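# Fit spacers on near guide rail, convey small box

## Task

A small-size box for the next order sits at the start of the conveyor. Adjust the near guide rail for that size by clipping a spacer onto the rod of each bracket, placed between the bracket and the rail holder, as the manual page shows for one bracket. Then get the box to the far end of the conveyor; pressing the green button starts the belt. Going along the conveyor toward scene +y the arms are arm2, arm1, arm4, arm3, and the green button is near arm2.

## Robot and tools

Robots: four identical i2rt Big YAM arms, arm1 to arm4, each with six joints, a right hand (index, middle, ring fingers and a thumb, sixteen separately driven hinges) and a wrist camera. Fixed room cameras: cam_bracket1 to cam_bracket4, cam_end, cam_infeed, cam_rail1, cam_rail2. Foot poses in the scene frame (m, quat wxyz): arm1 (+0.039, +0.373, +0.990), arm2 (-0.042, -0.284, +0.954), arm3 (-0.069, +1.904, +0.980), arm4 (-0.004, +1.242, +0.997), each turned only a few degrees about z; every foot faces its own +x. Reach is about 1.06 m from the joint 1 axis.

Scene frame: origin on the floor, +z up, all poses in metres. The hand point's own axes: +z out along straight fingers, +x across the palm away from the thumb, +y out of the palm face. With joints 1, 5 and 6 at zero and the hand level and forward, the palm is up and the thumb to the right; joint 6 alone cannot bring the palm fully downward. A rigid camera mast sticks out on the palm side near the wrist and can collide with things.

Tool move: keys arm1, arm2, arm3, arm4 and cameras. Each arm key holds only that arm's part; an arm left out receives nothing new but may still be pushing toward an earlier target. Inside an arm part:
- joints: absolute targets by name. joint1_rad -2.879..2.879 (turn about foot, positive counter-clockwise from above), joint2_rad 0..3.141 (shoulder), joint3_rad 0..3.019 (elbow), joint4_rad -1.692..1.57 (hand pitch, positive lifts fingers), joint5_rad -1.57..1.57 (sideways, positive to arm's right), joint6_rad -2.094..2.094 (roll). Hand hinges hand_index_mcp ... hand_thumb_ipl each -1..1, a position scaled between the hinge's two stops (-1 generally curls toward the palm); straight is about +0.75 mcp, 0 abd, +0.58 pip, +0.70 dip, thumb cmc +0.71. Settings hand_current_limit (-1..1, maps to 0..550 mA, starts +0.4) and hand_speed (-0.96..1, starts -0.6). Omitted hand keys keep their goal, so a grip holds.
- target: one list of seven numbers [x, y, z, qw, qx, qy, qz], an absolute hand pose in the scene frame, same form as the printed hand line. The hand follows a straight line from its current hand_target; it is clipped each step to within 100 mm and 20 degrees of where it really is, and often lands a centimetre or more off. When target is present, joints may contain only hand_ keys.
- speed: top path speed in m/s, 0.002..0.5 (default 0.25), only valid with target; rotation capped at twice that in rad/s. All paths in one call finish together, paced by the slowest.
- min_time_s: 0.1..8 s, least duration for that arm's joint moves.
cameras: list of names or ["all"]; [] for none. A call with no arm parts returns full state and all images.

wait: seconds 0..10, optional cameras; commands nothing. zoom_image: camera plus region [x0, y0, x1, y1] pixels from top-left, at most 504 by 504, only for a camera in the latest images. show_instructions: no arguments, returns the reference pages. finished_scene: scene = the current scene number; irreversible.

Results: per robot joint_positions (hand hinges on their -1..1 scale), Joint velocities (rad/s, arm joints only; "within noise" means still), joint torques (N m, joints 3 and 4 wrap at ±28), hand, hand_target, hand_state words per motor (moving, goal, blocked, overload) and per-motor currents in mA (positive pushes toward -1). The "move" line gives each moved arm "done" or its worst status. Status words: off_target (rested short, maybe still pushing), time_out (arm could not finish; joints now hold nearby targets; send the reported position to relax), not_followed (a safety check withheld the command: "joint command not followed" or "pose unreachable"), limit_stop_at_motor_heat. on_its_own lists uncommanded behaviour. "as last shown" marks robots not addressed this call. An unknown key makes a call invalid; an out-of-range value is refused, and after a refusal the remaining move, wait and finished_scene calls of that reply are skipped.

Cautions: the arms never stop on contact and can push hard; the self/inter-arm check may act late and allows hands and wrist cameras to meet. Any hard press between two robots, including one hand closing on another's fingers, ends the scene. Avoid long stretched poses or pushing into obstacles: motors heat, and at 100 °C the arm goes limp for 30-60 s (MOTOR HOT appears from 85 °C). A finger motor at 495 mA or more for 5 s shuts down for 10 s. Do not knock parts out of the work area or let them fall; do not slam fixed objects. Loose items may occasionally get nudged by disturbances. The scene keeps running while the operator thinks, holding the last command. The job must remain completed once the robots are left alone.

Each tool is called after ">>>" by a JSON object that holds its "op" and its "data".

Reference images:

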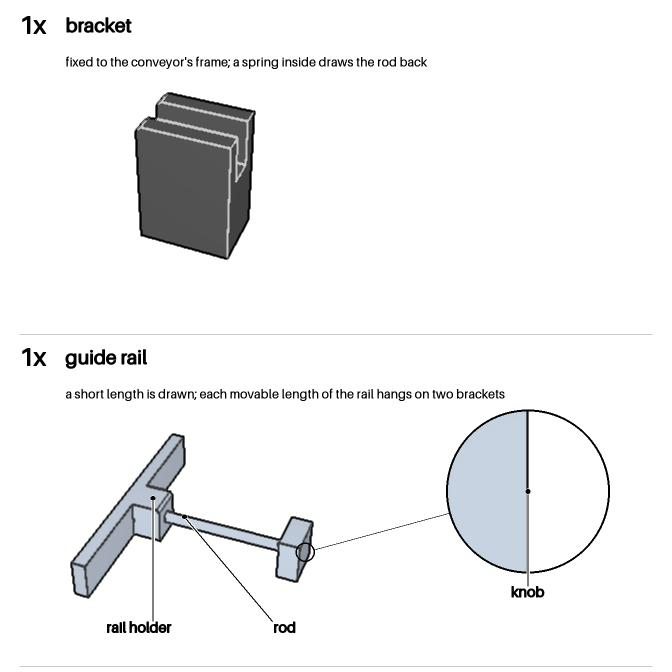

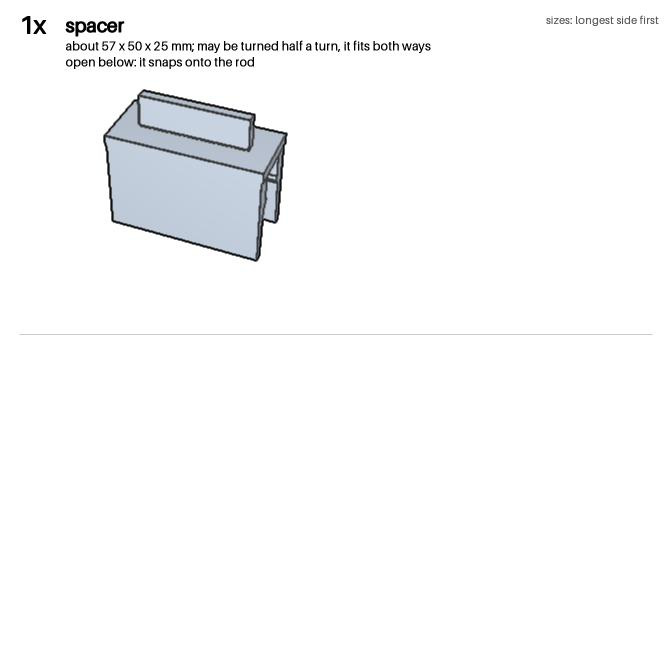

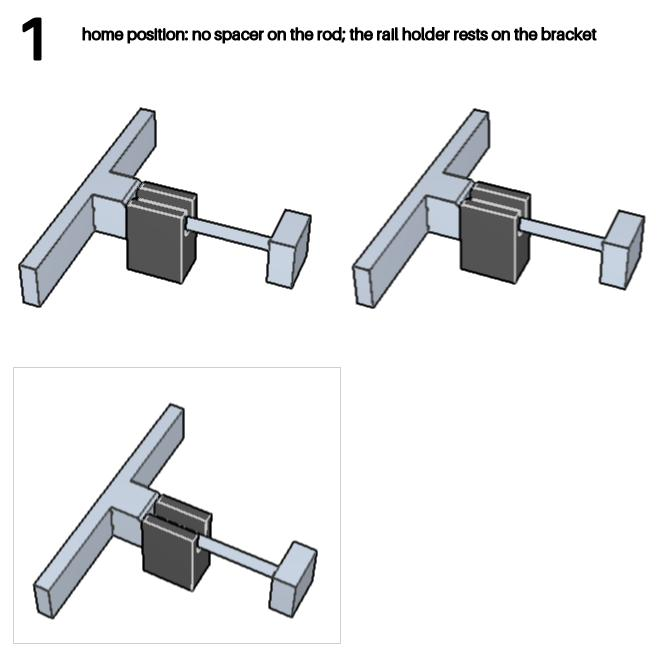

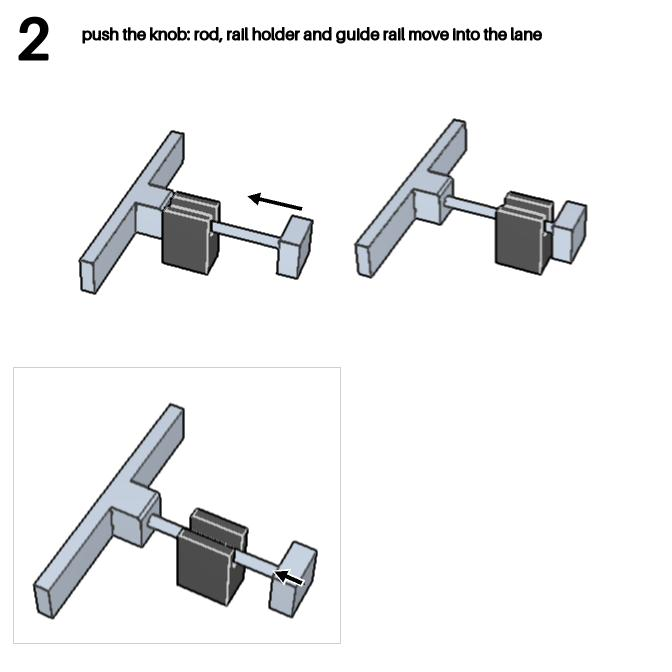

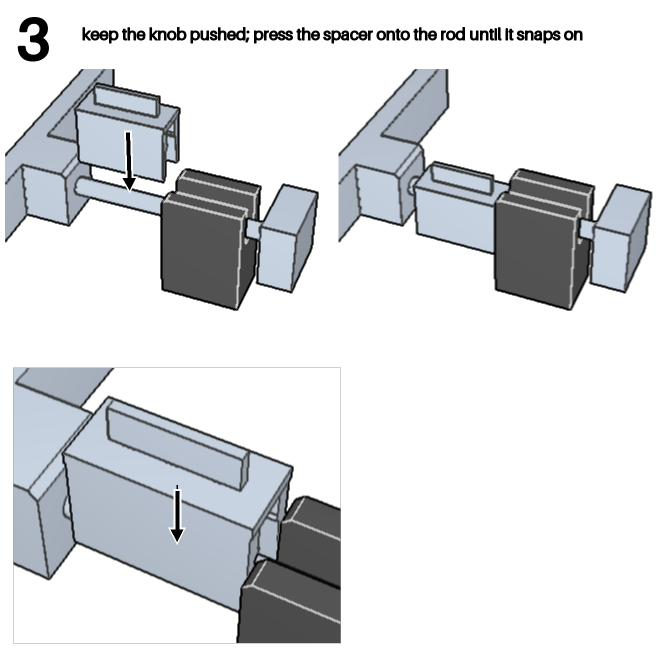

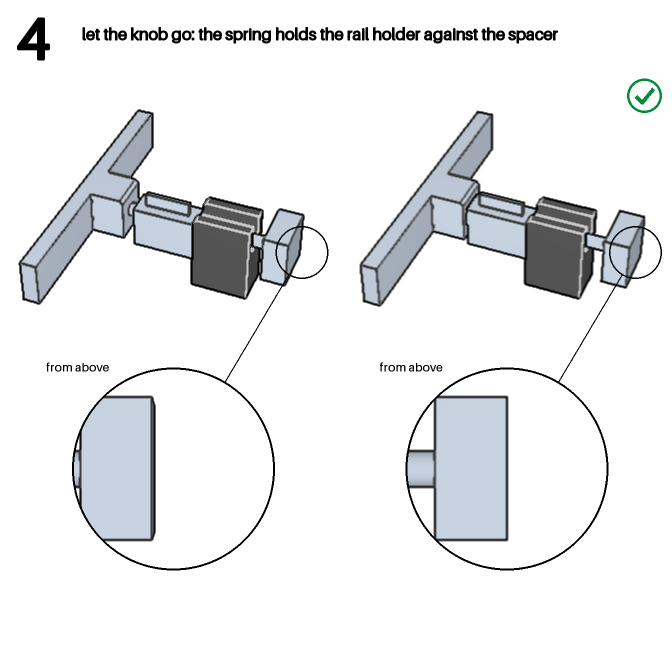

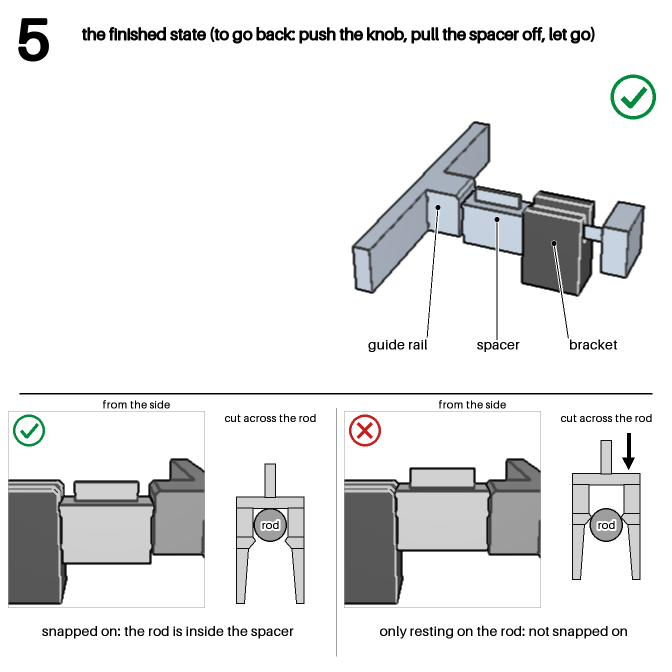

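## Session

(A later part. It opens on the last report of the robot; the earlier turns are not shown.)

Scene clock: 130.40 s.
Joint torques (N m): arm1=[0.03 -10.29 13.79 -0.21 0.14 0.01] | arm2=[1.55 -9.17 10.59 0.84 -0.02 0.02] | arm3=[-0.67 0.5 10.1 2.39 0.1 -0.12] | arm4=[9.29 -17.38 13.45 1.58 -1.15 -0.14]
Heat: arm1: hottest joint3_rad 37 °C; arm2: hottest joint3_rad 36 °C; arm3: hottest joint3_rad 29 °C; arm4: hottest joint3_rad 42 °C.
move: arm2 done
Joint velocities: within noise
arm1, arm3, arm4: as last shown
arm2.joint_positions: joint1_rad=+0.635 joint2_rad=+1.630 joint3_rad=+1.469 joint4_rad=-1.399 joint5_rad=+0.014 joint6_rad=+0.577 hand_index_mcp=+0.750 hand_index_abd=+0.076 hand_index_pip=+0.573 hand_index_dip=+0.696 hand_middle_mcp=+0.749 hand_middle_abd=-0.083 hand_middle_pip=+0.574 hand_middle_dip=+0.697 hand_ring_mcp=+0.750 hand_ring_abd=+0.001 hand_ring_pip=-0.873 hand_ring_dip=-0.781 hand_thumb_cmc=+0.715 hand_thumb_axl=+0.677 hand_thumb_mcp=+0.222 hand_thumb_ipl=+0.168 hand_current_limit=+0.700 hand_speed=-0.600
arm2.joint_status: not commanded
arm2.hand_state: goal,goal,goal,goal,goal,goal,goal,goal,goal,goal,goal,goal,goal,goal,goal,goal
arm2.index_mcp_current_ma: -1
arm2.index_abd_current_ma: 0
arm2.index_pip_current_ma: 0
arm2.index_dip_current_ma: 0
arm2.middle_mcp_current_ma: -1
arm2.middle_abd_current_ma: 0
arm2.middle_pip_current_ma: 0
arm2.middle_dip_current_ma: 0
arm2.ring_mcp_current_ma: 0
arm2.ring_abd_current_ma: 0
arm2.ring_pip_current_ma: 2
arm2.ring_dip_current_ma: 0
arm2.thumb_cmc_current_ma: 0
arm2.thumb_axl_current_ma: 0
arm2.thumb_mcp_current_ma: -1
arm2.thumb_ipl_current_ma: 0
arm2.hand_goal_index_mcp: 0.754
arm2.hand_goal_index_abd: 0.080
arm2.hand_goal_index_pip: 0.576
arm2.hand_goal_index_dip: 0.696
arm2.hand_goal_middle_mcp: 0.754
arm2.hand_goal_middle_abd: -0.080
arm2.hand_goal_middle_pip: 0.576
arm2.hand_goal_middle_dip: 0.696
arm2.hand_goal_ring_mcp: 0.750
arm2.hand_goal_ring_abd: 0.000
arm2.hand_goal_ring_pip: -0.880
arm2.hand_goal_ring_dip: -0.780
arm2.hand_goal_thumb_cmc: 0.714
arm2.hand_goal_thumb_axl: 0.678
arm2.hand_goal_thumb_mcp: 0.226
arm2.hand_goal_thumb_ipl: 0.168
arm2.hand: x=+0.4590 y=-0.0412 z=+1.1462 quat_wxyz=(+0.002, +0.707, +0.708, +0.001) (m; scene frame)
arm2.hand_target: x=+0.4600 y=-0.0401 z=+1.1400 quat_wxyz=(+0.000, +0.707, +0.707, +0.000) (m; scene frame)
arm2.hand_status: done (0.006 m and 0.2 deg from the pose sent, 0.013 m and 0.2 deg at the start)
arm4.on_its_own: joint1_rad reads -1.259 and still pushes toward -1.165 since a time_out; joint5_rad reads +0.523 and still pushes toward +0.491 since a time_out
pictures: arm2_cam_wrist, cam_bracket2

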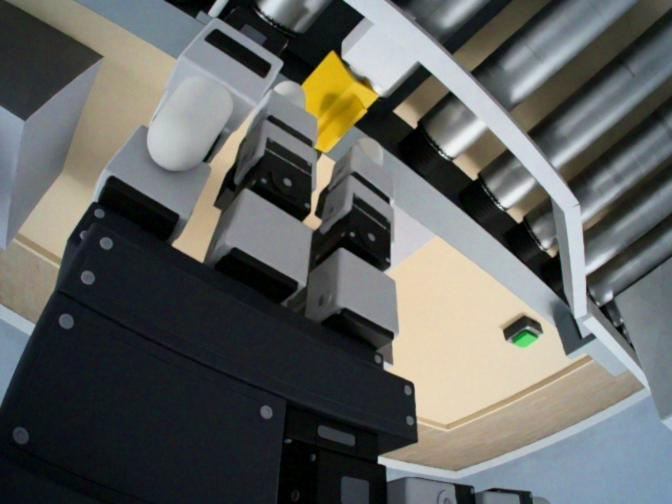

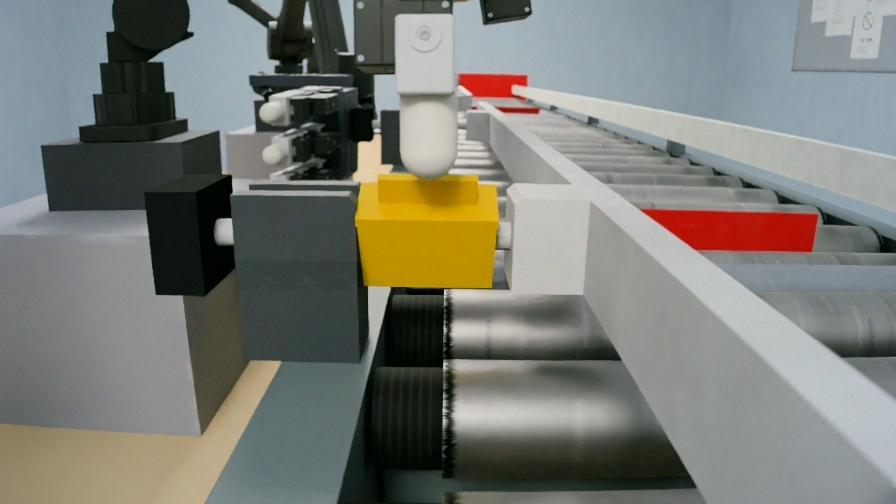

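>>> {"op": "wait", "data": {"seconds": 0.1, "cameras": ["cam_bracket2","arm2_cam_wrist"]}}

>>> {"op": "zoom_image", "data": {"camera": "cam_bracket2", "region": [300, 80, 600, 380]}}

>>> {"op": "zoom_image", "data": {"camera": "arm2_cam_wrist", "region": [240, 150, 500, 350]}}

Scene clock: 131.07 s.
Joint torques (N m): arm1=[-0.03 -10.58 13.79 -0.27 0.15 0] | arm2=[1.38 -8.82 10.37 0.61 -0.07 -0.05] | arm3=[-0.67 0.5 10.1 2.39 0.11 -0.12] | arm4=[9.29 -17.14 13.39 1.57 -1.14 -0.15]
Heat: arm1: hottest joint3_rad 37 °C; arm2: hottest joint3_rad 36 °C; arm3: hottest joint3_rad 29 °C; arm4: hottest joint3_rad 42 °C.
Joint velocities: within noise
arm1.joint_positions: joint1_rad=+0.426 joint2_rad=+1.393 joint3_rad=+1.504 joint4_rad=-1.689 joint5_rad=-0.005 joint6_rad=+0.512 hand_index_mcp=+0.748 hand_index_abd=-0.008 hand_index_pip=+0.574 hand_index_dip=+0.696 hand_middle_mcp=+0.753 hand_middle_abd=+0.012 hand_middle_pip=+0.576 hand_middle_dip=+0.696 hand_ring_mcp=+0.749 hand_ring_abd=+0.001 hand_ring_pip=-0.884 hand_ring_dip=-0.780 hand_thumb_cmc=+0.713 hand_thumb_axl=+0.677 hand_thumb_mcp=+0.223 hand_thumb_ipl=+0.168 hand_current_limit=+0.700 hand_speed=-0.600
arm1.joint_status: not commanded
arm1.hand_state: goal,blocked,goal,goal,goal,blocked,goal,goal,goal,goal,goal,goal,goal,goal,goal,goal
arm1.index_mcp_current_ma: -1
arm1.index_abd_current_ma: 225
arm1.index_pip_current_ma: 0
arm1.index_dip_current_ma: 0
arm1.middle_mcp_current_ma: 0
arm1.middle_abd_current_ma: -214
arm1.middle_pip_current_ma: 0
arm1.middle_dip_current_ma: 0
arm1.ring_mcp_current_ma: 0
arm1.ring_abd_current_ma: 0
arm1.ring_pip_current_ma: 1
arm1.ring_dip_current_ma: 0
arm1.thumb_cmc_current_ma: 0
arm1.thumb_axl_current_ma: 0
arm1.thumb_mcp_current_ma: 0
arm1.thumb_ipl_current_ma: 0
arm1.hand_goal_index_mcp: 0.754
arm1.hand_goal_index_abd: -0.150
arm1.hand_goal_index_pip: 0.576
arm1.hand_goal_index_dip: 0.696
arm1.hand_goal_middle_mcp: 0.754
arm1.hand_goal_middle_abd: 0.150
arm1.hand_goal_middle_pip: 0.576
arm1.hand_goal_middle_dip: 0.696
arm1.hand_goal_ring_mcp: 0.750
arm1.hand_goal_ring_abd: 0.000
arm1.hand_goal_ring_pip: -0.890
arm1.hand_goal_ring_dip: -0.780
arm1.hand_goal_thumb_cmc: 0.714
arm1.hand_goal_thumb_axl: 0.678
arm1.hand_goal_thumb_mcp: 0.226
arm1.hand_goal_thumb_ipl: 0.168
arm1.hand: x=+0.4720 y=+0.5491 z=+1.2986 quat_wxyz=(-0.001, +0.707, +0.707, -0.005) (m; scene frame)
arm1.hand_target: x=+0.4792 y=+0.5526 z=+1.3195 quat_wxyz=(+0.006, +0.707, +0.707, +0.014) (m; scene frame)
arm1.hand_status: not commanded
arm2.joint_positions: joint1_rad=+0.635 joint2_rad=+1.630 joint3_rad=+1.469 joint4_rad=-1.399 joint5_rad=+0.014 joint6_rad=+0.577 hand_index_mcp=+0.750 hand_index_abd=+0.076 hand_index_pip=+0.573 hand_index_dip=+0.696 hand_middle_mcp=+0.749 hand_middle_abd=-0.083 hand_middle_pip=+0.574 hand_middle_dip=+0.697 hand_ring_mcp=+0.750 hand_ring_abd=+0.001 hand_ring_pip=-0.873 hand_ring_dip=-0.781 hand_thumb_cmc=+0.715 hand_thumb_axl=+0.677 hand_thumb_mcp=+0.222 hand_thumb_ipl=+0.168 hand_current_limit=+0.700 hand_speed=-0.600
arm2.joint_status: not commanded
arm2.hand_state: goal,goal,goal,goal,goal,goal,goal,goal,goal,goal,goal,goal,goal,goal,goal,goal
arm2.index_mcp_current_ma: -1
arm2.index_abd_current_ma: 0
arm2.index_pip_current_ma: 0
arm2.index_dip_current_ma: 0
arm2.middle_mcp_current_ma: -1
arm2.middle_abd_current_ma: 0
arm2.middle_pip_current_ma: 0
arm2.middle_dip_current_ma: 0
arm2.ring_mcp_current_ma: 0
arm2.ring_abd_current_ma: 0
arm2.ring_pip_current_ma: 2
arm2.ring_dip_current_ma: 0
arm2.thumb_cmc_current_ma: 0
arm2.thumb_axl_current_ma: 0
arm2.thumb_mcp_current_ma: -1
arm2.thumb_ipl_current_ma: 0
arm2.hand_goal_index_mcp: 0.754
arm2.hand_goal_index_abd: 0.080
arm2.hand_goal_index_pip: 0.576
arm2.hand_goal_index_dip: 0.696
arm2.hand_goal_middle_mcp: 0.754
arm2.hand_goal_middle_abd: -0.080
arm2.hand_goal_middle_pip: 0.576
arm2.hand_goal_middle_dip: 0.696
arm2.hand_goal_ring_mcp: 0.750
arm2.hand_goal_ring_abd: 0.000
arm2.hand_goal_ring_pip: -0.880
arm2.hand_goal_ring_dip: -0.780
arm2.hand_goal_thumb_cmc: 0.714
arm2.hand_goal_thumb_axl: 0.678
arm2.hand_goal_thumb_mcp: 0.226
arm2.hand_goal_thumb_ipl: 0.168
arm2.hand: x=+0.4590 y=-0.0412 z=+1.1462 quat_wxyz=(+0.002, +0.707, +0.708, +0.001) (m; scene frame)
arm2.hand_target: x=+0.4600 y=-0.0401 z=+1.1400 quat_wxyz=(+0.000, +0.707, +0.707, +0.000) (m; scene frame)
arm2.hand_status: done (0.006 m and 0.2 deg from the pose sent, 0.013 m and 0.2 deg at the start)
arm3.joint_positions: joint1_rad=+0.019 joint2_rad=+0.621 joint3_rad=+1.445 joint4_rad=-1.172 joint5_rad=+0.010 joint6_rad=+1.142 hand_index_mcp=+0.755 hand_index_abd=+0.001 hand_index_pip=+0.577 hand_index_dip=+0.696 hand_middle_mcp=+0.755 hand_middle_abd=+0.001 hand_middle_pip=+0.577 hand_middle_dip=+0.696 hand_ring_mcp=+0.755 hand_ring_abd=+0.001 hand_ring_pip=+0.577 hand_ring_dip=+0.696 hand_thumb_cmc=+0.715 hand_thumb_axl=+0.677 hand_thumb_mcp=+0.226 hand_thumb_ipl=+0.168 hand_current_limit=+0.400 hand_speed=-0.600
arm3.joint_status: not commanded
arm3.hand_state: goal,goal,goal,goal,goal,goal,goal,goal,goal,goal,goal,goal,goal,goal,goal,goal
arm3.index_mcp_current_ma: 1
arm3.index_abd_current_ma: 1
arm3.index_pip_current_ma: 1
arm3.index_dip_current_ma: 0
arm3.middle_mcp_current_ma: 1
arm3.middle_abd_current_ma: 1
arm3.middle_pip_current_ma: 1
arm3.middle_dip_current_ma: 0
arm3.ring_mcp_current_ma: 1
arm3.ring_abd_current_ma: 1
arm3.ring_pip_current_ma: 1
arm3.ring_dip_current_ma: 0
arm3.thumb_cmc_current_ma: 1
arm3.thumb_axl_current_ma: -1
arm3.thumb_mcp_current_ma: 0
arm3.thumb_ipl_current_ma: 0
arm3.hand_goal_index_mcp: 0.754
arm3.hand_goal_index_abd: 0.000
arm3.hand_goal_index_pip: 0.576
arm3.hand_goal_index_dip: 0.696
arm3.hand_goal_middle_mcp: 0.754
arm3.hand_goal_middle_abd: 0.000
arm3.hand_goal_middle_pip: 0.576
arm3.hand_goal_middle_dip: 0.696
arm3.hand_goal_ring_mcp: 0.754
arm3.hand_goal_ring_abd: 0.000
arm3.hand_goal_ring_pip: 0.576
arm3.hand_goal_ring_dip: 0.696
arm3.hand_goal_thumb_cmc: 0.714
arm3.hand_goal_thumb_axl: 0.678
arm3.hand_goal_thumb_mcp: 0.226
arm3.hand_goal_thumb_ipl: 0.168
arm3.hand: x=+0.1747 y=+1.8084 z=+1.5973 quat_wxyz=(+0.136, +0.802, +0.159, +0.560) (m; scene frame)
arm3.hand_target: x=+0.1704 y=+1.8085 z=+1.6097 quat_wxyz=(+0.138, +0.794, +0.157, +0.571) (m; scene frame)
arm3.hand_status: not commanded
arm4.joint_positions: joint1_rad=-1.259 joint2_rad=+2.492 joint3_rad=+1.577 joint4_rad=+0.861 joint5_rad=+0.523 joint6_rad=+1.566 hand_index_mcp=+0.725 hand_index_abd=-0.039 hand_index_pip=+0.565 hand_index_dip=+0.695 hand_middle_mcp=+0.755 hand_middle_abd=+0.003 hand_middle_pip=+0.577 hand_middle_dip=+0.696 hand_ring_mcp=+0.755 hand_ring_abd=+0.003 hand_ring_pip=+0.577 hand_ring_dip=+0.696 hand_thumb_cmc=+0.715 hand_thumb_axl=+0.677 hand_thumb_mcp=+0.226 hand_thumb_ipl=+0.168 hand_current_limit=+0.400 hand_speed=-0.600
arm4.joint_status: not commanded
arm4.hand_state: blocked,blocked,goal,goal,goal,goal,goal,goal,goal,goal,goal,goal,goal,goal,goal,goal
arm4.index_mcp_current_ma: -96
arm4.index_abd_current_ma: -107
arm4.index_pip_current_ma: -28
arm4.index_dip_current_ma: -2
arm4.middle_mcp_current_ma: 2
arm4.middle_abd_current_ma: 5
arm4.middle_pip_current_ma: 1
arm4.middle_dip_current_ma: 0
arm4.ring_mcp_current_ma: 2
arm4.ring_abd_current_ma: 6
arm4.ring_pip_current_ma: 1
arm4.ring_dip_current_ma: 0
arm4.thumb_cmc_current_ma: 1
arm4.thumb_axl_current_ma: -1
arm4.thumb_mcp_current_ma: 0
arm4.thumb_ipl_current_ma: -1
arm4.hand_goal_index_mcp: 0.754
arm4.hand_goal_index_abd: 0.000
arm4.hand_goal_index_pip: 0.576
arm4.hand_goal_index_dip: 0.696
arm4.hand_goal_middle_mcp: 0.754
arm4.hand_goal_middle_abd: 0.000
arm4.hand_goal_middle_pip: 0.576
arm4.hand_goal_middle_dip: 0.696
arm4.hand_goal_ring_mcp: 0.754
arm4.hand_goal_ring_abd: 0.000
arm4.hand_goal_ring_pip: 0.576
arm4.hand_goal_ring_dip: 0.696
arm4.hand_goal_thumb_cmc: 0.714
arm4.hand_goal_thumb_axl: 0.678
arm4.hand_goal_thumb_mcp: 0.226
arm4.hand_goal_thumb_ipl: 0.168
arm4.on_its_own: joint1_rad reads -1.259 and still pushes toward -1.165 since a time_out; joint5_rad reads +0.523 and still pushes toward +0.491 since a time_out
arm4.hand: x=+0.1475 y=+0.4622 z=+0.9695 quat_wxyz=(+0.522, +0.483, -0.539, +0.451) (m; scene frame)
arm4.hand_target: x=+0.2366 y=+0.4557 z=+0.9906 quat_wxyz=(+0.499, +0.502, -0.502, +0.497) (m; scene frame)
arm4.hand_status: not commanded
wait: 0.10 s; at rest from the start
pictures: arm2_cam_wrist, cam_bracket2

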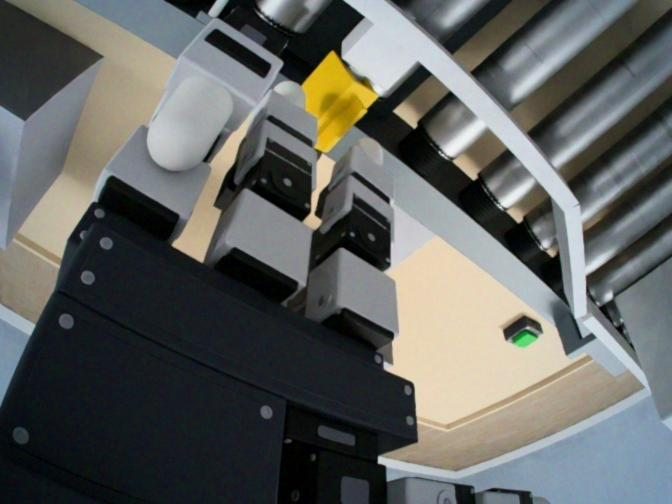

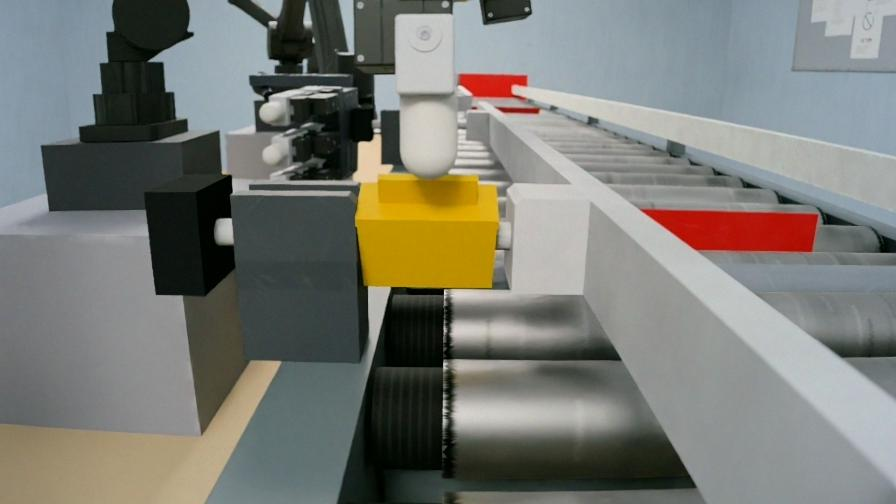

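Scaled by 1.680 from the camera's 896x504 image, which has a finer 1280x720 frame.

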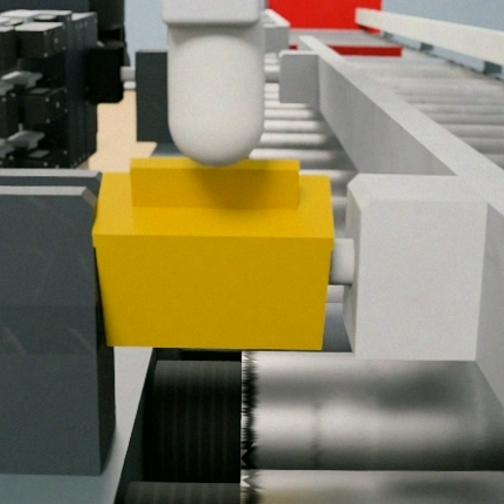

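Scaled by 1.938 from the camera's 672x504 image, which has a finer 960x720 frame.

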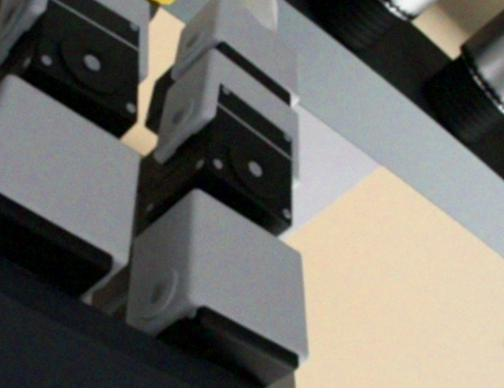

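>>> {"op": "move", "data": {"arm2": {"target":[0.460,-0.040,1.136,0,0.7071,0.7071,0],"speed":0.05,"joints":{"hand_middle_abd":0.09}}, "cameras": ["cam_bracket2"]}}

>>> {"op": "zoom_image", "data": {"camera": "cam_bracket2", "region": [300, 80, 600, 380]}}

Scene clock: 132.97 s.
Joint torques (N m): arm1=[-0.15 -10.52 13.74 -0.21 0.15 0.02] | arm2=[1.73 -9.17 10.02 0.83 0.02 0] | arm3=[-0.62 0.56 10.1 2.39 0.11 -0.12] | arm4=[9.11 -17.44 13.39 1.57 -1.14 -0.14]
Heat: arm1: hottest joint3_rad 37 °C; arm2: hottest joint3_rad 36 °C; arm3: hottest joint3_rad 29 °C; arm4: hottest joint3_rad 42 °C.
move: arm2 done
Joint velocities: within noise
arm1, arm3, arm4: as last shown
arm2.joint_positions: joint1_rad=+0.635 joint2_rad=+1.630 joint3_rad=+1.461 joint4_rad=-1.389 joint5_rad=+0.014 joint6_rad=+0.577 hand_index_mcp=+0.750 hand_index_abd=+0.076 hand_index_pip=+0.573 hand_index_dip=+0.696 hand_middle_mcp=+0.749 hand_middle_abd=+0.086 hand_middle_pip=+0.574 hand_middle_dip=+0.697 hand_ring_mcp=+0.750 hand_ring_abd=+0.001 hand_ring_pip=-0.873 hand_ring_dip=-0.781 hand_thumb_cmc=+0.715 hand_thumb_axl=+0.677 hand_thumb_mcp=+0.222 hand_thumb_ipl=+0.168 hand_current_limit=+0.700 hand_speed=-0.600
arm2.joint_status: all done
arm2.hand_state: goal,goal,goal,goal,goal,goal,goal,goal,goal,goal,goal,goal,goal,goal,goal,goal
arm2.index_mcp_current_ma: -1
arm2.index_abd_current_ma: 0
arm2.index_pip_current_ma: 0
arm2.index_dip_current_ma: 0
arm2.middle_mcp_current_ma: -1
arm2.middle_abd_current_ma: -1
arm2.middle_pip_current_ma: 0
arm2.middle_dip_current_ma: 0
arm2.ring_mcp_current_ma: 0
arm2.ring_abd_current_ma: 0
arm2.ring_pip_current_ma: 2
arm2.ring_dip_current_ma: 0
arm2.thumb_cmc_current_ma: 0
arm2.thumb_axl_current_ma: 0
arm2.thumb_mcp_current_ma: -1
arm2.thumb_ipl_current_ma: 0
arm2.hand_goal_index_mcp: 0.754
arm2.hand_goal_index_abd: 0.080
arm2.hand_goal_index_pip: 0.576
arm2.hand_goal_index_dip: 0.696
arm2.hand_goal_middle_mcp: 0.754
arm2.hand_goal_middle_abd: 0.090
arm2.hand_goal_middle_pip: 0.576
arm2.hand_goal_middle_dip: 0.696
arm2.hand_goal_ring_mcp: 0.750
arm2.hand_goal_ring_abd: 0.000
arm2.hand_goal_ring_pip: -0.880
arm2.hand_goal_ring_dip: -0.780
arm2.hand_goal_thumb_cmc: 0.714
arm2.hand_goal_thumb_axl: 0.678
arm2.hand_goal_thumb_mcp: 0.226
arm2.hand_goal_thumb_ipl: 0.168
arm2.hand: x=+0.4590 y=-0.0412 z=+1.1433 quat_wxyz=(+0.002, +0.707, +0.708, +0.002) (m; scene frame)
arm2.hand_target: x=+0.4600 y=-0.0402 z=+1.1360 quat_wxyz=(+0.000, +0.707, +0.707, +0.000) (m; scene frame)
arm2.hand_status: done (0.007 m and 0.3 deg from the pose sent, 0.010 m and 0.3 deg at the start)
arm4.on_its_own: joint1_rad reads -1.259 and still pushes toward -1.165 since a time_out; joint5_rad reads +0.523 and still pushes toward +0.491 since a time_out
pictures: cam_bracket2

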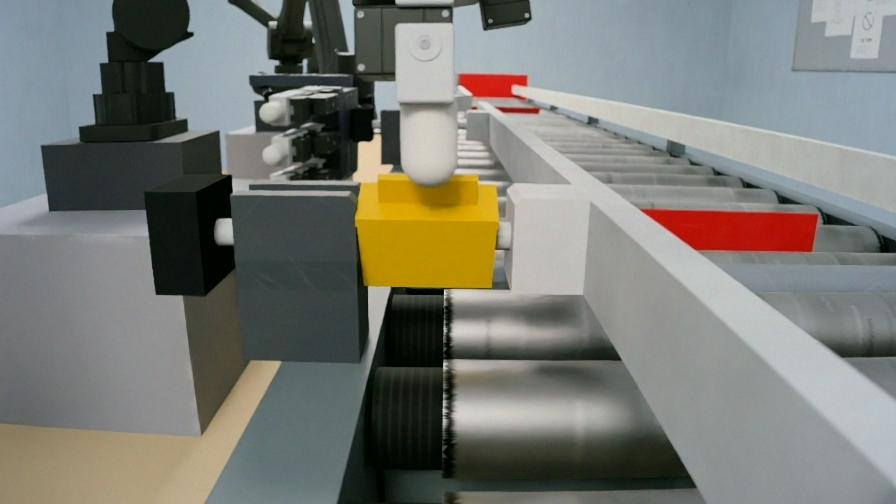

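Scaled by 1.680 from the camera's 896x504 image, which has a finer 1280x720 frame.

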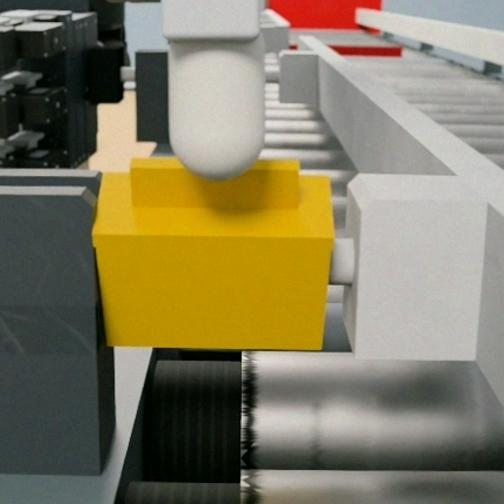

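>>> {"op": "move", "data": {"arm2": {"joints":{"hand_index_abd":-0.1}}, "cameras": ["cam_bracket2"]}}

>>> {"op": "zoom_image", "data": {"camera": "cam_bracket2", "region": [300, 80, 600, 380]}}

Scene clock: 133.57 s.
Joint torques (N m): arm1=[0.09 -10.87 13.82 -0.31 0.16 0.02] | arm2=[1.26 -8.88 10.09 0.43 -0.1 -0.03] | arm3=[-0.62 0.56 10.1 2.39 0.11 -0.13] | arm4=[9.17 -17.32 13.44 1.58 -1.15 -0.14]
Heat: arm1: hottest joint3_rad 37 °C; arm2: hottest joint3_rad 36 °C; arm3: hottest joint3_rad 29 °C; arm4: hottest joint3_rad 42 °C.
move: arm2 off_target
Joint velocities: within noise
arm1, arm3, arm4: as last shown
arm2.joint_positions: joint1_rad=+0.635 joint2_rad=+1.630 joint3_rad=+1.461 joint4_rad=-1.389 joint5_rad=+0.015 joint6_rad=+0.577 hand_index_mcp=+0.752 hand_index_abd=-0.068 hand_index_pip=+0.574 hand_index_dip=+0.696 hand_middle_mcp=+0.749 hand_middle_abd=+0.086 hand_middle_pip=+0.574 hand_middle_dip=+0.697 hand_ring_mcp=+0.750 hand_ring_abd=+0.001 hand_ring_pip=-0.873 hand_ring_dip=-0.781 hand_thumb_cmc=+0.715 hand_thumb_axl=+0.677 hand_thumb_mcp=+0.222 hand_thumb_ipl=+0.168 hand_current_limit=+0.700 hand_speed=-0.600
arm2.joint_status: hand_index_abd off_target (ended at -0.068, target -0.100)
arm2.hand_state: goal,blocked,goal,goal,goal,goal,goal,goal,goal,goal,goal,goal,goal,goal,goal,goal
arm2.index_mcp_current_ma: 0
arm2.index_abd_current_ma: 20
arm2.index_pip_current_ma: 0
arm2.index_dip_current_ma: 0
arm2.middle_mcp_current_ma: -1
arm2.middle_abd_current_ma: 0
arm2.middle_pip_current_ma: 0
arm2.middle_dip_current_ma: 0
arm2.ring_mcp_current_ma: 0
arm2.ring_abd_current_ma: 0
arm2.ring_pip_current_ma: 2
arm2.ring_dip_current_ma: 0
arm2.thumb_cmc_current_ma: 0
arm2.thumb_axl_current_ma: 0
arm2.thumb_mcp_current_ma: -1
arm2.thumb_ipl_current_ma: 0
arm2.hand_goal_index_mcp: 0.754
arm2.hand_goal_index_abd: -0.100
arm2.hand_goal_index_pip: 0.576
arm2.hand_goal_index_dip: 0.696
arm2.hand_goal_middle_mcp: 0.754
arm2.hand_goal_middle_abd: 0.090
arm2.hand_goal_middle_pip: 0.576
arm2.hand_goal_middle_dip: 0.696
arm2.hand_goal_ring_mcp: 0.750
arm2.hand_goal_ring_abd: 0.000
arm2.hand_goal_ring_pip: -0.880
arm2.hand_goal_ring_dip: -0.780
arm2.hand_goal_thumb_cmc: 0.714
arm2.hand_goal_thumb_axl: 0.678
arm2.hand_goal_thumb_mcp: 0.226
arm2.hand_goal_thumb_ipl: 0.168
arm2.hand: x=+0.4590 y=-0.0413 z=+1.1434 quat_wxyz=(+0.002, +0.707, +0.708, +0.002) (m; scene frame)
arm2.hand_target: x=+0.4599 y=-0.0401 z=+1.1360 quat_wxyz=(+0.000, +0.707, +0.707, +0.000) (m; scene frame)
arm2.hand_status: not commanded
arm4.on_its_own: joint1_rad reads -1.259 and still pushes toward -1.165 since a time_out; joint5_rad reads +0.523 and still pushes toward +0.491 since a time_out
pictures: cam_bracket2

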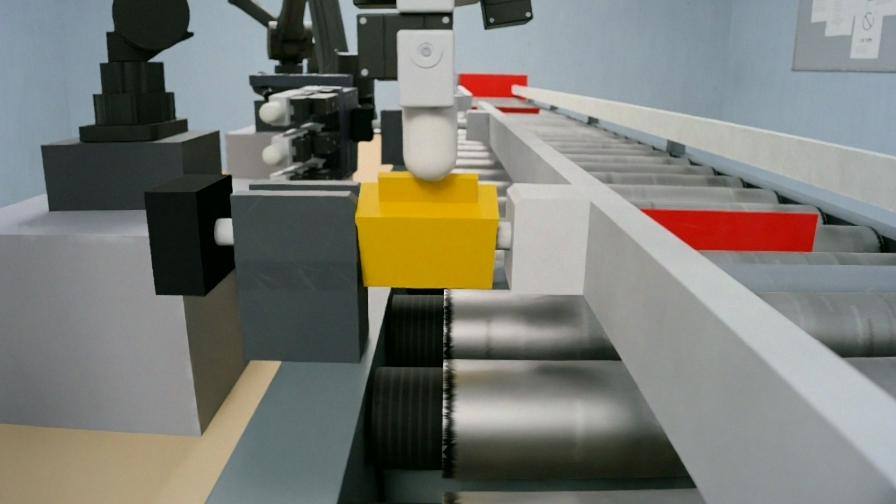

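Scaled by 1.680 from the camera's 896x504 image, which has a finer 1280x720 frame.

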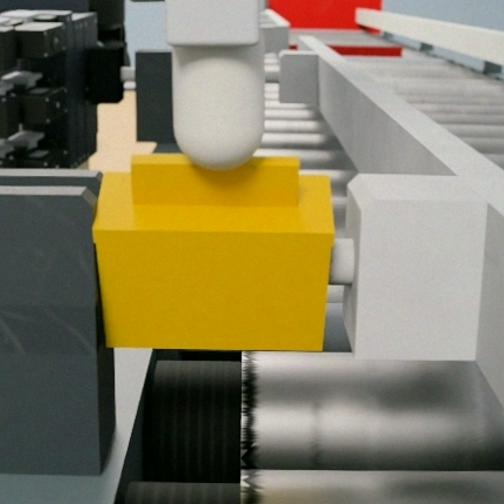

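>>> {"op": "move", "data": {"arm2": {"joints":{"hand_index_abd":-0.16}}, "cameras": ["cam_bracket2"]}}

>>> {"op": "zoom_image", "data": {"camera": "cam_bracket2", "region": [300, 80, 600, 380]}}

Scene clock: 134.13 s.
Joint torques (N m): arm1=[0.03 -10.4 13.78 -0.27 0.15 0.01] | arm2=[1.61 -9.82 10.07 0.7 -0.11 0] | arm3=[-0.62 0.5 10.1 2.39 0.1 -0.13] | arm4=[9.23 -17.32 13.39 1.58 -1.14 -0.14]
Heat: arm1: hottest joint3_rad 37 °C; arm2: hottest joint3_rad 36 °C; arm3: hottest joint3_rad 29 °C; arm4: hottest joint3_rad 42 °C.
move: arm2 off_target
Joint velocities: within noise
arm1, arm3, arm4: as last shown
arm2.joint_positions: joint1_rad=+0.635 joint2_rad=+1.630 joint3_rad=+1.461 joint4_rad=-1.389 joint5_rad=+0.018 joint6_rad=+0.577 hand_index_mcp=+0.754 hand_index_abd=-0.099 hand_index_pip=+0.576 hand_index_dip=+0.696 hand_middle_mcp=+0.749 hand_middle_abd=+0.086 hand_middle_pip=+0.574 hand_middle_dip=+0.697 hand_ring_mcp=+0.750 hand_ring_abd=+0.001 hand_ring_pip=-0.873 hand_ring_dip=-0.781 hand_thumb_cmc=+0.715 hand_thumb_axl=+0.677 hand_thumb_mcp=+0.222 hand_thumb_ipl=+0.168 hand_current_limit=+0.700 hand_speed=-0.600
arm2.joint_status: hand_index_abd off_target (ended at -0.099, target -0.160)
arm2.hand_state: goal,blocked,goal,goal,goal,goal,goal,goal,goal,goal,goal,goal,goal,goal,goal,goal
arm2.index_mcp_current_ma: 0
arm2.index_abd_current_ma: 65
arm2.index_pip_current_ma: 0
arm2.index_dip_current_ma: 0
arm2.middle_mcp_current_ma: -1
arm2.middle_abd_current_ma: 0
arm2.middle_pip_current_ma: 0
arm2.middle_dip_current_ma: 0
arm2.ring_mcp_current_ma: 0
arm2.ring_abd_current_ma: 0
arm2.ring_pip_current_ma: 2
arm2.ring_dip_current_ma: 0
arm2.thumb_cmc_current_ma: 0
arm2.thumb_axl_current_ma: 0
arm2.thumb_mcp_current_ma: -1
arm2.thumb_ipl_current_ma: 0
arm2.hand_goal_index_mcp: 0.754
arm2.hand_goal_index_abd: -0.160
arm2.hand_goal_index_pip: 0.576
arm2.hand_goal_index_dip: 0.696
arm2.hand_goal_middle_mcp: 0.754
arm2.hand_goal_middle_abd: 0.090
arm2.hand_goal_middle_pip: 0.576
arm2.hand_goal_middle_dip: 0.696
arm2.hand_goal_ring_mcp: 0.750
arm2.hand_goal_ring_abd: 0.000
arm2.hand_goal_ring_pip: -0.880
arm2.hand_goal_ring_dip: -0.780
arm2.hand_goal_thumb_cmc: 0.714
arm2.hand_goal_thumb_axl: 0.678
arm2.hand_goal_thumb_mcp: 0.226
arm2.hand_goal_thumb_ipl: 0.168
arm2.hand: x=+0.4594 y=-0.0418 z=+1.1436 quat_wxyz=(+0.004, +0.707, +0.708, +0.002) (m; scene frame)
arm2.hand_target: x=+0.4599 y=-0.0401 z=+1.1360 quat_wxyz=(+0.000, +0.707, +0.707, +0.000) (m; scene frame)
arm2.hand_status: not commanded
arm4.on_its_own: joint1_rad reads -1.259 and still pushes toward -1.165 since a time_out; joint5_rad reads +0.523 and still pushes toward +0.491 since a time_out
pictures: cam_bracket2

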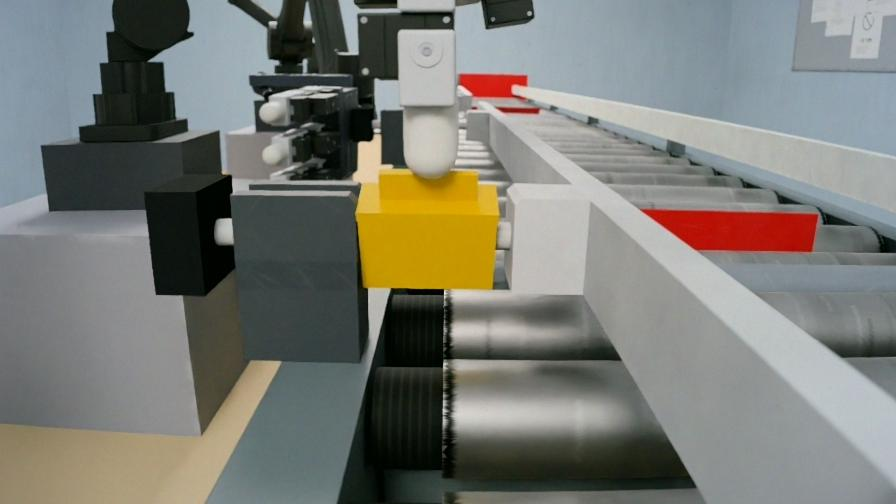

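Scaled by 1.680 from the camera's 896x504 image, which has a finer 1280x720 frame.

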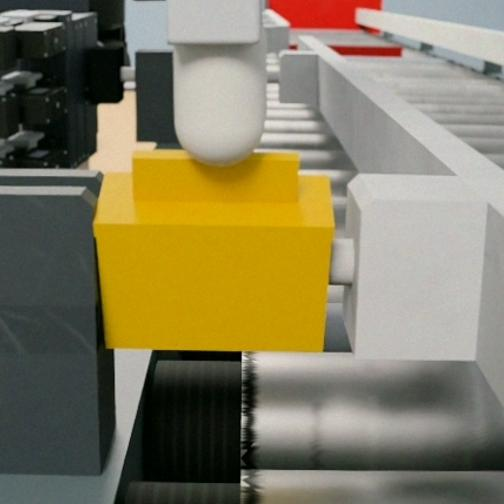

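>>> {"op": "wait", "data": {"seconds": 0.1, "cameras": ["arm2_cam_wrist","cam_rail1"]}}

>>> {"op": "zoom_image", "data": {"camera": "arm2_cam_wrist", "region": [240, 20, 440, 180]}}

>>> {"op": "zoom_image", "data": {"camera": "cam_rail1", "region": [600, 220, 800, 380]}}

Scene clock: 134.57 s.
Joint torques (N m): arm1=[-0.03 -10.58 13.87 -0.27 0.16 0.01] | arm2=[1.03 -8.76 10.13 0.7 -0.16 -0.01] | arm3=[-0.62 0.5 10.09 2.39 0.11 -0.12] | arm4=[9.17 -17.38 13.46 1.59 -1.14 -0.13]
Heat: arm1: hottest joint3_rad 37 °C; arm2: hottest joint3_rad 36 °C; arm3: hottest joint3_rad 29 °C; arm4: hottest joint3_rad 42 °C.
Joint velocities: within noise
arm1.joint_positions: joint1_rad=+0.426 joint2_rad=+1.393 joint3_rad=+1.504 joint4_rad=-1.689 joint5_rad=-0.005 joint6_rad=+0.512 hand_index_mcp=+0.748 hand_index_abd=-0.008 hand_index_pip=+0.574 hand_index_dip=+0.696 hand_middle_mcp=+0.753 hand_middle_abd=+0.012 hand_middle_pip=+0.576 hand_middle_dip=+0.696 hand_ring_mcp=+0.749 hand_ring_abd=+0.001 hand_ring_pip=-0.884 hand_ring_dip=-0.780 hand_thumb_cmc=+0.713 hand_thumb_axl=+0.677 hand_thumb_mcp=+0.223 hand_thumb_ipl=+0.168 hand_current_limit=+0.700 hand_speed=-0.600
arm1.joint_status: not commanded
arm1.hand_state: goal,blocked,goal,goal,goal,blocked,goal,goal,goal,goal,goal,goal,goal,goal,goal,goal
arm1.index_mcp_current_ma: -1
arm1.index_abd_current_ma: 225
arm1.index_pip_current_ma: 0
arm1.index_dip_current_ma: 0
arm1.middle_mcp_current_ma: 0
arm1.middle_abd_current_ma: -214
arm1.middle_pip_current_ma: 0
arm1.middle_dip_current_ma: 0
arm1.ring_mcp_current_ma: 0
arm1.ring_abd_current_ma: 0
arm1.ring_pip_current_ma: 1
arm1.ring_dip_current_ma: 0
arm1.thumb_cmc_current_ma: 0
arm1.thumb_axl_current_ma: 0
arm1.thumb_mcp_current_ma: 0
arm1.thumb_ipl_current_ma: 0
arm1.hand_goal_index_mcp: 0.754
arm1.hand_goal_index_abd: -0.150
arm1.hand_goal_index_pip: 0.576
arm1.hand_goal_index_dip: 0.696
arm1.hand_goal_middle_mcp: 0.754
arm1.hand_goal_middle_abd: 0.150
arm1.hand_goal_middle_pip: 0.576
arm1.hand_goal_middle_dip: 0.696
arm1.hand_goal_ring_mcp: 0.750
arm1.hand_goal_ring_abd: 0.000
arm1.hand_goal_ring_pip: -0.890
arm1.hand_goal_ring_dip: -0.780
arm1.hand_goal_thumb_cmc: 0.714
arm1.hand_goal_thumb_axl: 0.678
arm1.hand_goal_thumb_mcp: 0.226
arm1.hand_goal_thumb_ipl: 0.168
arm1.hand: x=+0.4720 y=+0.5491 z=+1.2986 quat_wxyz=(-0.001, +0.707, +0.707, -0.005) (m; scene frame)
arm1.hand_target: x=+0.4792 y=+0.5526 z=+1.3195 quat_wxyz=(+0.006, +0.707, +0.707, +0.014) (m; scene frame)
arm1.hand_status: not commanded
arm2.joint_positions: joint1_rad=+0.635 joint2_rad=+1.630 joint3_rad=+1.461 joint4_rad=-1.389 joint5_rad=+0.018 joint6_rad=+0.577 hand_index_mcp=+0.754 hand_index_abd=-0.099 hand_index_pip=+0.576 hand_index_dip=+0.696 hand_middle_mcp=+0.749 hand_middle_abd=+0.086 hand_middle_pip=+0.574 hand_middle_dip=+0.697 hand_ring_mcp=+0.750 hand_ring_abd=+0.001 hand_ring_pip=-0.873 hand_ring_dip=-0.781 hand_thumb_cmc=+0.715 hand_thumb_axl=+0.677 hand_thumb_mcp=+0.222 hand_thumb_ipl=+0.168 hand_current_limit=+0.700 hand_speed=-0.600
arm2.joint_status: hand_index_abd off_target (ended at -0.099, target -0.160)
arm2.hand_state: goal,blocked,goal,goal,goal,goal,goal,goal,goal,goal,goal,goal,goal,goal,goal,goal
arm2.index_mcp_current_ma: 0
arm2.index_abd_current_ma: 65
arm2.index_pip_current_ma: 0
arm2.index_dip_current_ma: 0
arm2.middle_mcp_current_ma: -1
arm2.middle_abd_current_ma: 0
arm2.middle_pip_current_ma: 0
arm2.middle_dip_current_ma: 0
arm2.ring_mcp_current_ma: 0
arm2.ring_abd_current_ma: 0
arm2.ring_pip_current_ma: 2
arm2.ring_dip_current_ma: 0
arm2.thumb_cmc_current_ma: 0
arm2.thumb_axl_current_ma: 0
arm2.thumb_mcp_current_ma: -1
arm2.thumb_ipl_current_ma: 0
arm2.hand_goal_index_mcp: 0.754
arm2.hand_goal_index_abd: -0.160
arm2.hand_goal_index_pip: 0.576
arm2.hand_goal_index_dip: 0.696
arm2.hand_goal_middle_mcp: 0.754
arm2.hand_goal_middle_abd: 0.090
arm2.hand_goal_middle_pip: 0.576
arm2.hand_goal_middle_dip: 0.696
arm2.hand_goal_ring_mcp: 0.750
arm2.hand_goal_ring_abd: 0.000
arm2.hand_goal_ring_pip: -0.880
arm2.hand_goal_ring_dip: -0.780
arm2.hand_goal_thumb_cmc: 0.714
arm2.hand_goal_thumb_axl: 0.678
arm2.hand_goal_thumb_mcp: 0.226
arm2.hand_goal_thumb_ipl: 0.168
arm2.hand: x=+0.4594 y=-0.0418 z=+1.1436 quat_wxyz=(+0.004, +0.707, +0.708, +0.002) (m; scene frame)
arm2.hand_target: x=+0.4599 y=-0.0401 z=+1.1360 quat_wxyz=(+0.000, +0.707, +0.707, +0.000) (m; scene frame)
arm2.hand_status: not commanded
arm3.joint_positions: joint1_rad=+0.019 joint2_rad=+0.621 joint3_rad=+1.445 joint4_rad=-1.172 joint5_rad=+0.010 joint6_rad=+1.142 hand_index_mcp=+0.755 hand_index_abd=+0.001 hand_index_pip=+0.577 hand_index_dip=+0.696 hand_middle_mcp=+0.755 hand_middle_abd=+0.001 hand_middle_pip=+0.577 hand_middle_dip=+0.696 hand_ring_mcp=+0.755 hand_ring_abd=+0.001 hand_ring_pip=+0.577 hand_ring_dip=+0.696 hand_thumb_cmc=+0.715 hand_thumb_axl=+0.677 hand_thumb_mcp=+0.226 hand_thumb_ipl=+0.168 hand_current_limit=+0.400 hand_speed=-0.600
arm3.joint_status: not commanded
arm3.hand_state: goal,goal,goal,goal,goal,goal,goal,goal,goal,goal,goal,goal,goal,goal,goal,goal
arm3.index_mcp_current_ma: 1
arm3.index_abd_current_ma: 1
arm3.index_pip_current_ma: 1
arm3.index_dip_current_ma: 0
arm3.middle_mcp_current_ma: 1
arm3.middle_abd_current_ma: 1
arm3.middle_pip_current_ma: 1
arm3.middle_dip_current_ma: 0
arm3.ring_mcp_current_ma: 1
arm3.ring_abd_current_ma: 1
arm3.ring_pip_current_ma: 1
arm3.ring_dip_current_ma: 0
arm3.thumb_cmc_current_ma: 1
arm3.thumb_axl_current_ma: -1
arm3.thumb_mcp_current_ma: 0
arm3.thumb_ipl_current_ma: 0
arm3.hand_goal_index_mcp: 0.754
arm3.hand_goal_index_abd: 0.000
arm3.hand_goal_index_pip: 0.576
arm3.hand_goal_index_dip: 0.696
arm3.hand_goal_middle_mcp: 0.754
arm3.hand_goal_middle_abd: 0.000
arm3.hand_goal_middle_pip: 0.576
arm3.hand_goal_middle_dip: 0.696
arm3.hand_goal_ring_mcp: 0.754
arm3.hand_goal_ring_abd: 0.000
arm3.hand_goal_ring_pip: 0.576
arm3.hand_goal_ring_dip: 0.696
arm3.hand_goal_thumb_cmc: 0.714
arm3.hand_goal_thumb_axl: 0.678
arm3.hand_goal_thumb_mcp: 0.226
arm3.hand_goal_thumb_ipl: 0.168
arm3.hand: x=+0.1747 y=+1.8084 z=+1.5973 quat_wxyz=(+0.136, +0.802, +0.159, +0.560) (m; scene frame)
arm3.hand_target: x=+0.1704 y=+1.8085 z=+1.6097 quat_wxyz=(+0.138, +0.794, +0.157, +0.571) (m; scene frame)
arm3.hand_status: not commanded
arm4.joint_positions: joint1_rad=-1.259 joint2_rad=+2.492 joint3_rad=+1.577 joint4_rad=+0.861 joint5_rad=+0.523 joint6_rad=+1.566 hand_index_mcp=+0.725 hand_index_abd=-0.039 hand_index_pip=+0.565 hand_index_dip=+0.695 hand_middle_mcp=+0.755 hand_middle_abd=+0.003 hand_middle_pip=+0.577 hand_middle_dip=+0.696 hand_ring_mcp=+0.755 hand_ring_abd=+0.003 hand_ring_pip=+0.577 hand_ring_dip=+0.696 hand_thumb_cmc=+0.715 hand_thumb_axl=+0.677 hand_thumb_mcp=+0.226 hand_thumb_ipl=+0.168 hand_current_limit=+0.400 hand_speed=-0.600
arm4.joint_status: not commanded
arm4.hand_state: blocked,blocked,goal,goal,goal,goal,goal,goal,goal,goal,goal,goal,goal,goal,goal,goal
arm4.index_mcp_current_ma: -96
arm4.index_abd_current_ma: -107
arm4.index_pip_current_ma: -28
arm4.index_dip_current_ma: -2
arm4.middle_mcp_current_ma: 2
arm4.middle_abd_current_ma: 5
arm4.middle_pip_current_ma: 1
arm4.middle_dip_current_ma: 0
arm4.ring_mcp_current_ma: 2
arm4.ring_abd_current_ma: 6
arm4.ring_pip_current_ma: 1
arm4.ring_dip_current_ma: 0
arm4.thumb_cmc_current_ma: 1
arm4.thumb_axl_current_ma: -1
arm4.thumb_mcp_current_ma: 0
arm4.thumb_ipl_current_ma: -1
arm4.hand_goal_index_mcp: 0.754
arm4.hand_goal_index_abd: 0.000
arm4.hand_goal_index_pip: 0.576
arm4.hand_goal_index_dip: 0.696
arm4.hand_goal_middle_mcp: 0.754
arm4.hand_goal_middle_abd: 0.000
arm4.hand_goal_middle_pip: 0.576
arm4.hand_goal_middle_dip: 0.696
arm4.hand_goal_ring_mcp: 0.754
arm4.hand_goal_ring_abd: 0.000
arm4.hand_goal_ring_pip: 0.576
arm4.hand_goal_ring_dip: 0.696
arm4.hand_goal_thumb_cmc: 0.714
arm4.hand_goal_thumb_axl: 0.678
arm4.hand_goal_thumb_mcp: 0.226
arm4.hand_goal_thumb_ipl: 0.168
arm4.on_its_own: joint1_rad reads -1.259 and still pushes toward -1.165 since a time_out; joint5_rad reads +0.523 and still pushes toward +0.491 since a time_out
arm4.hand: x=+0.1475 y=+0.4622 z=+0.9695 quat_wxyz=(+0.522, +0.483, -0.539, +0.451) (m; scene frame)
arm4.hand_target: x=+0.2366 y=+0.4557 z=+0.9906 quat_wxyz=(+0.499, +0.502, -0.502, +0.497) (m; scene frame)
arm4.hand_status: not commanded
wait: 0.10 s; at rest from the start
pictures: arm2_cam_wrist, cam_rail1

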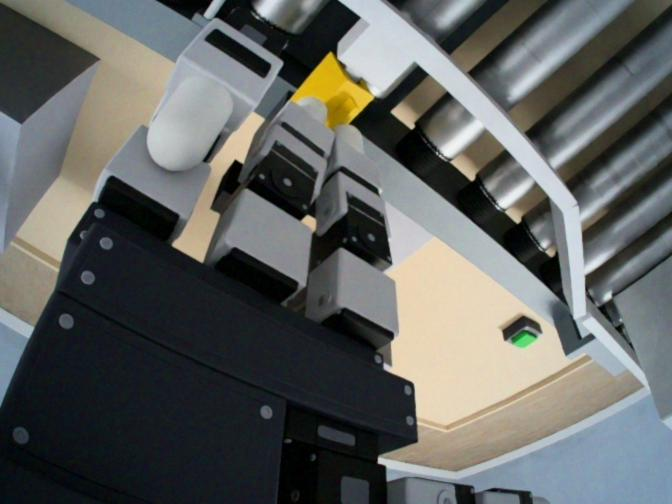

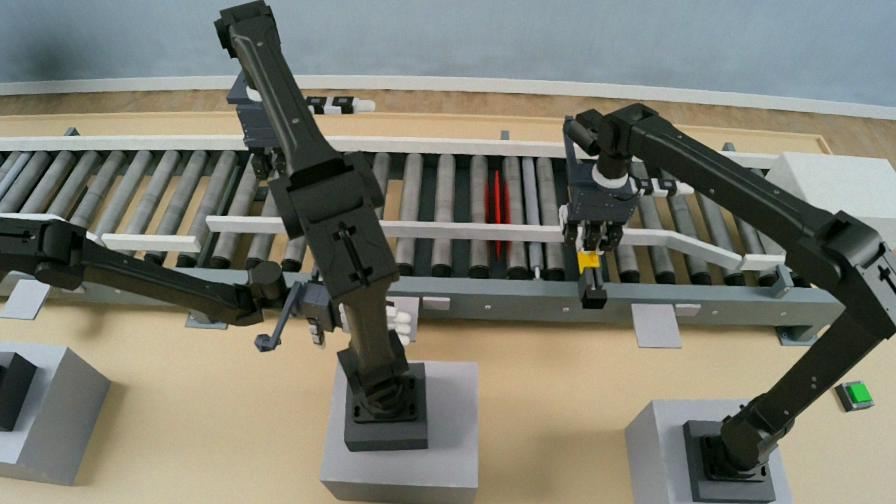

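Scaled by 2.520 from the camera's 672x504 image, which has a finer 960x720 frame.

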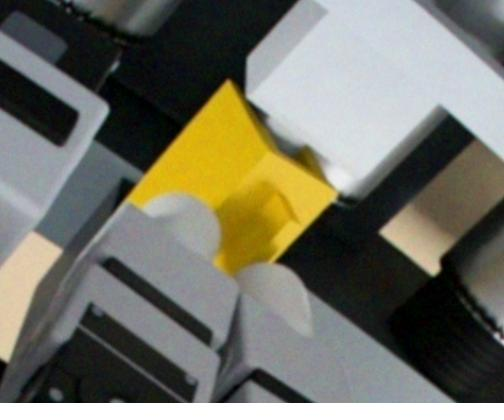

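Scaled by 2.520 from the camera's 896x504 image, which has a finer 1280x720 frame.

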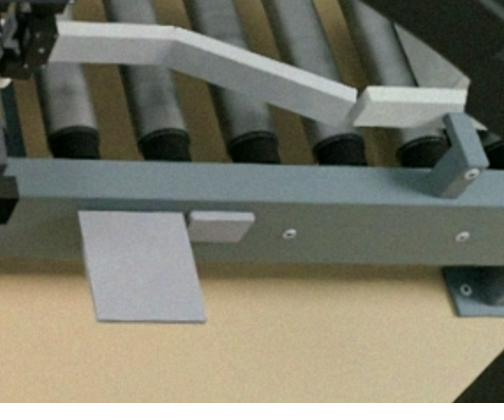

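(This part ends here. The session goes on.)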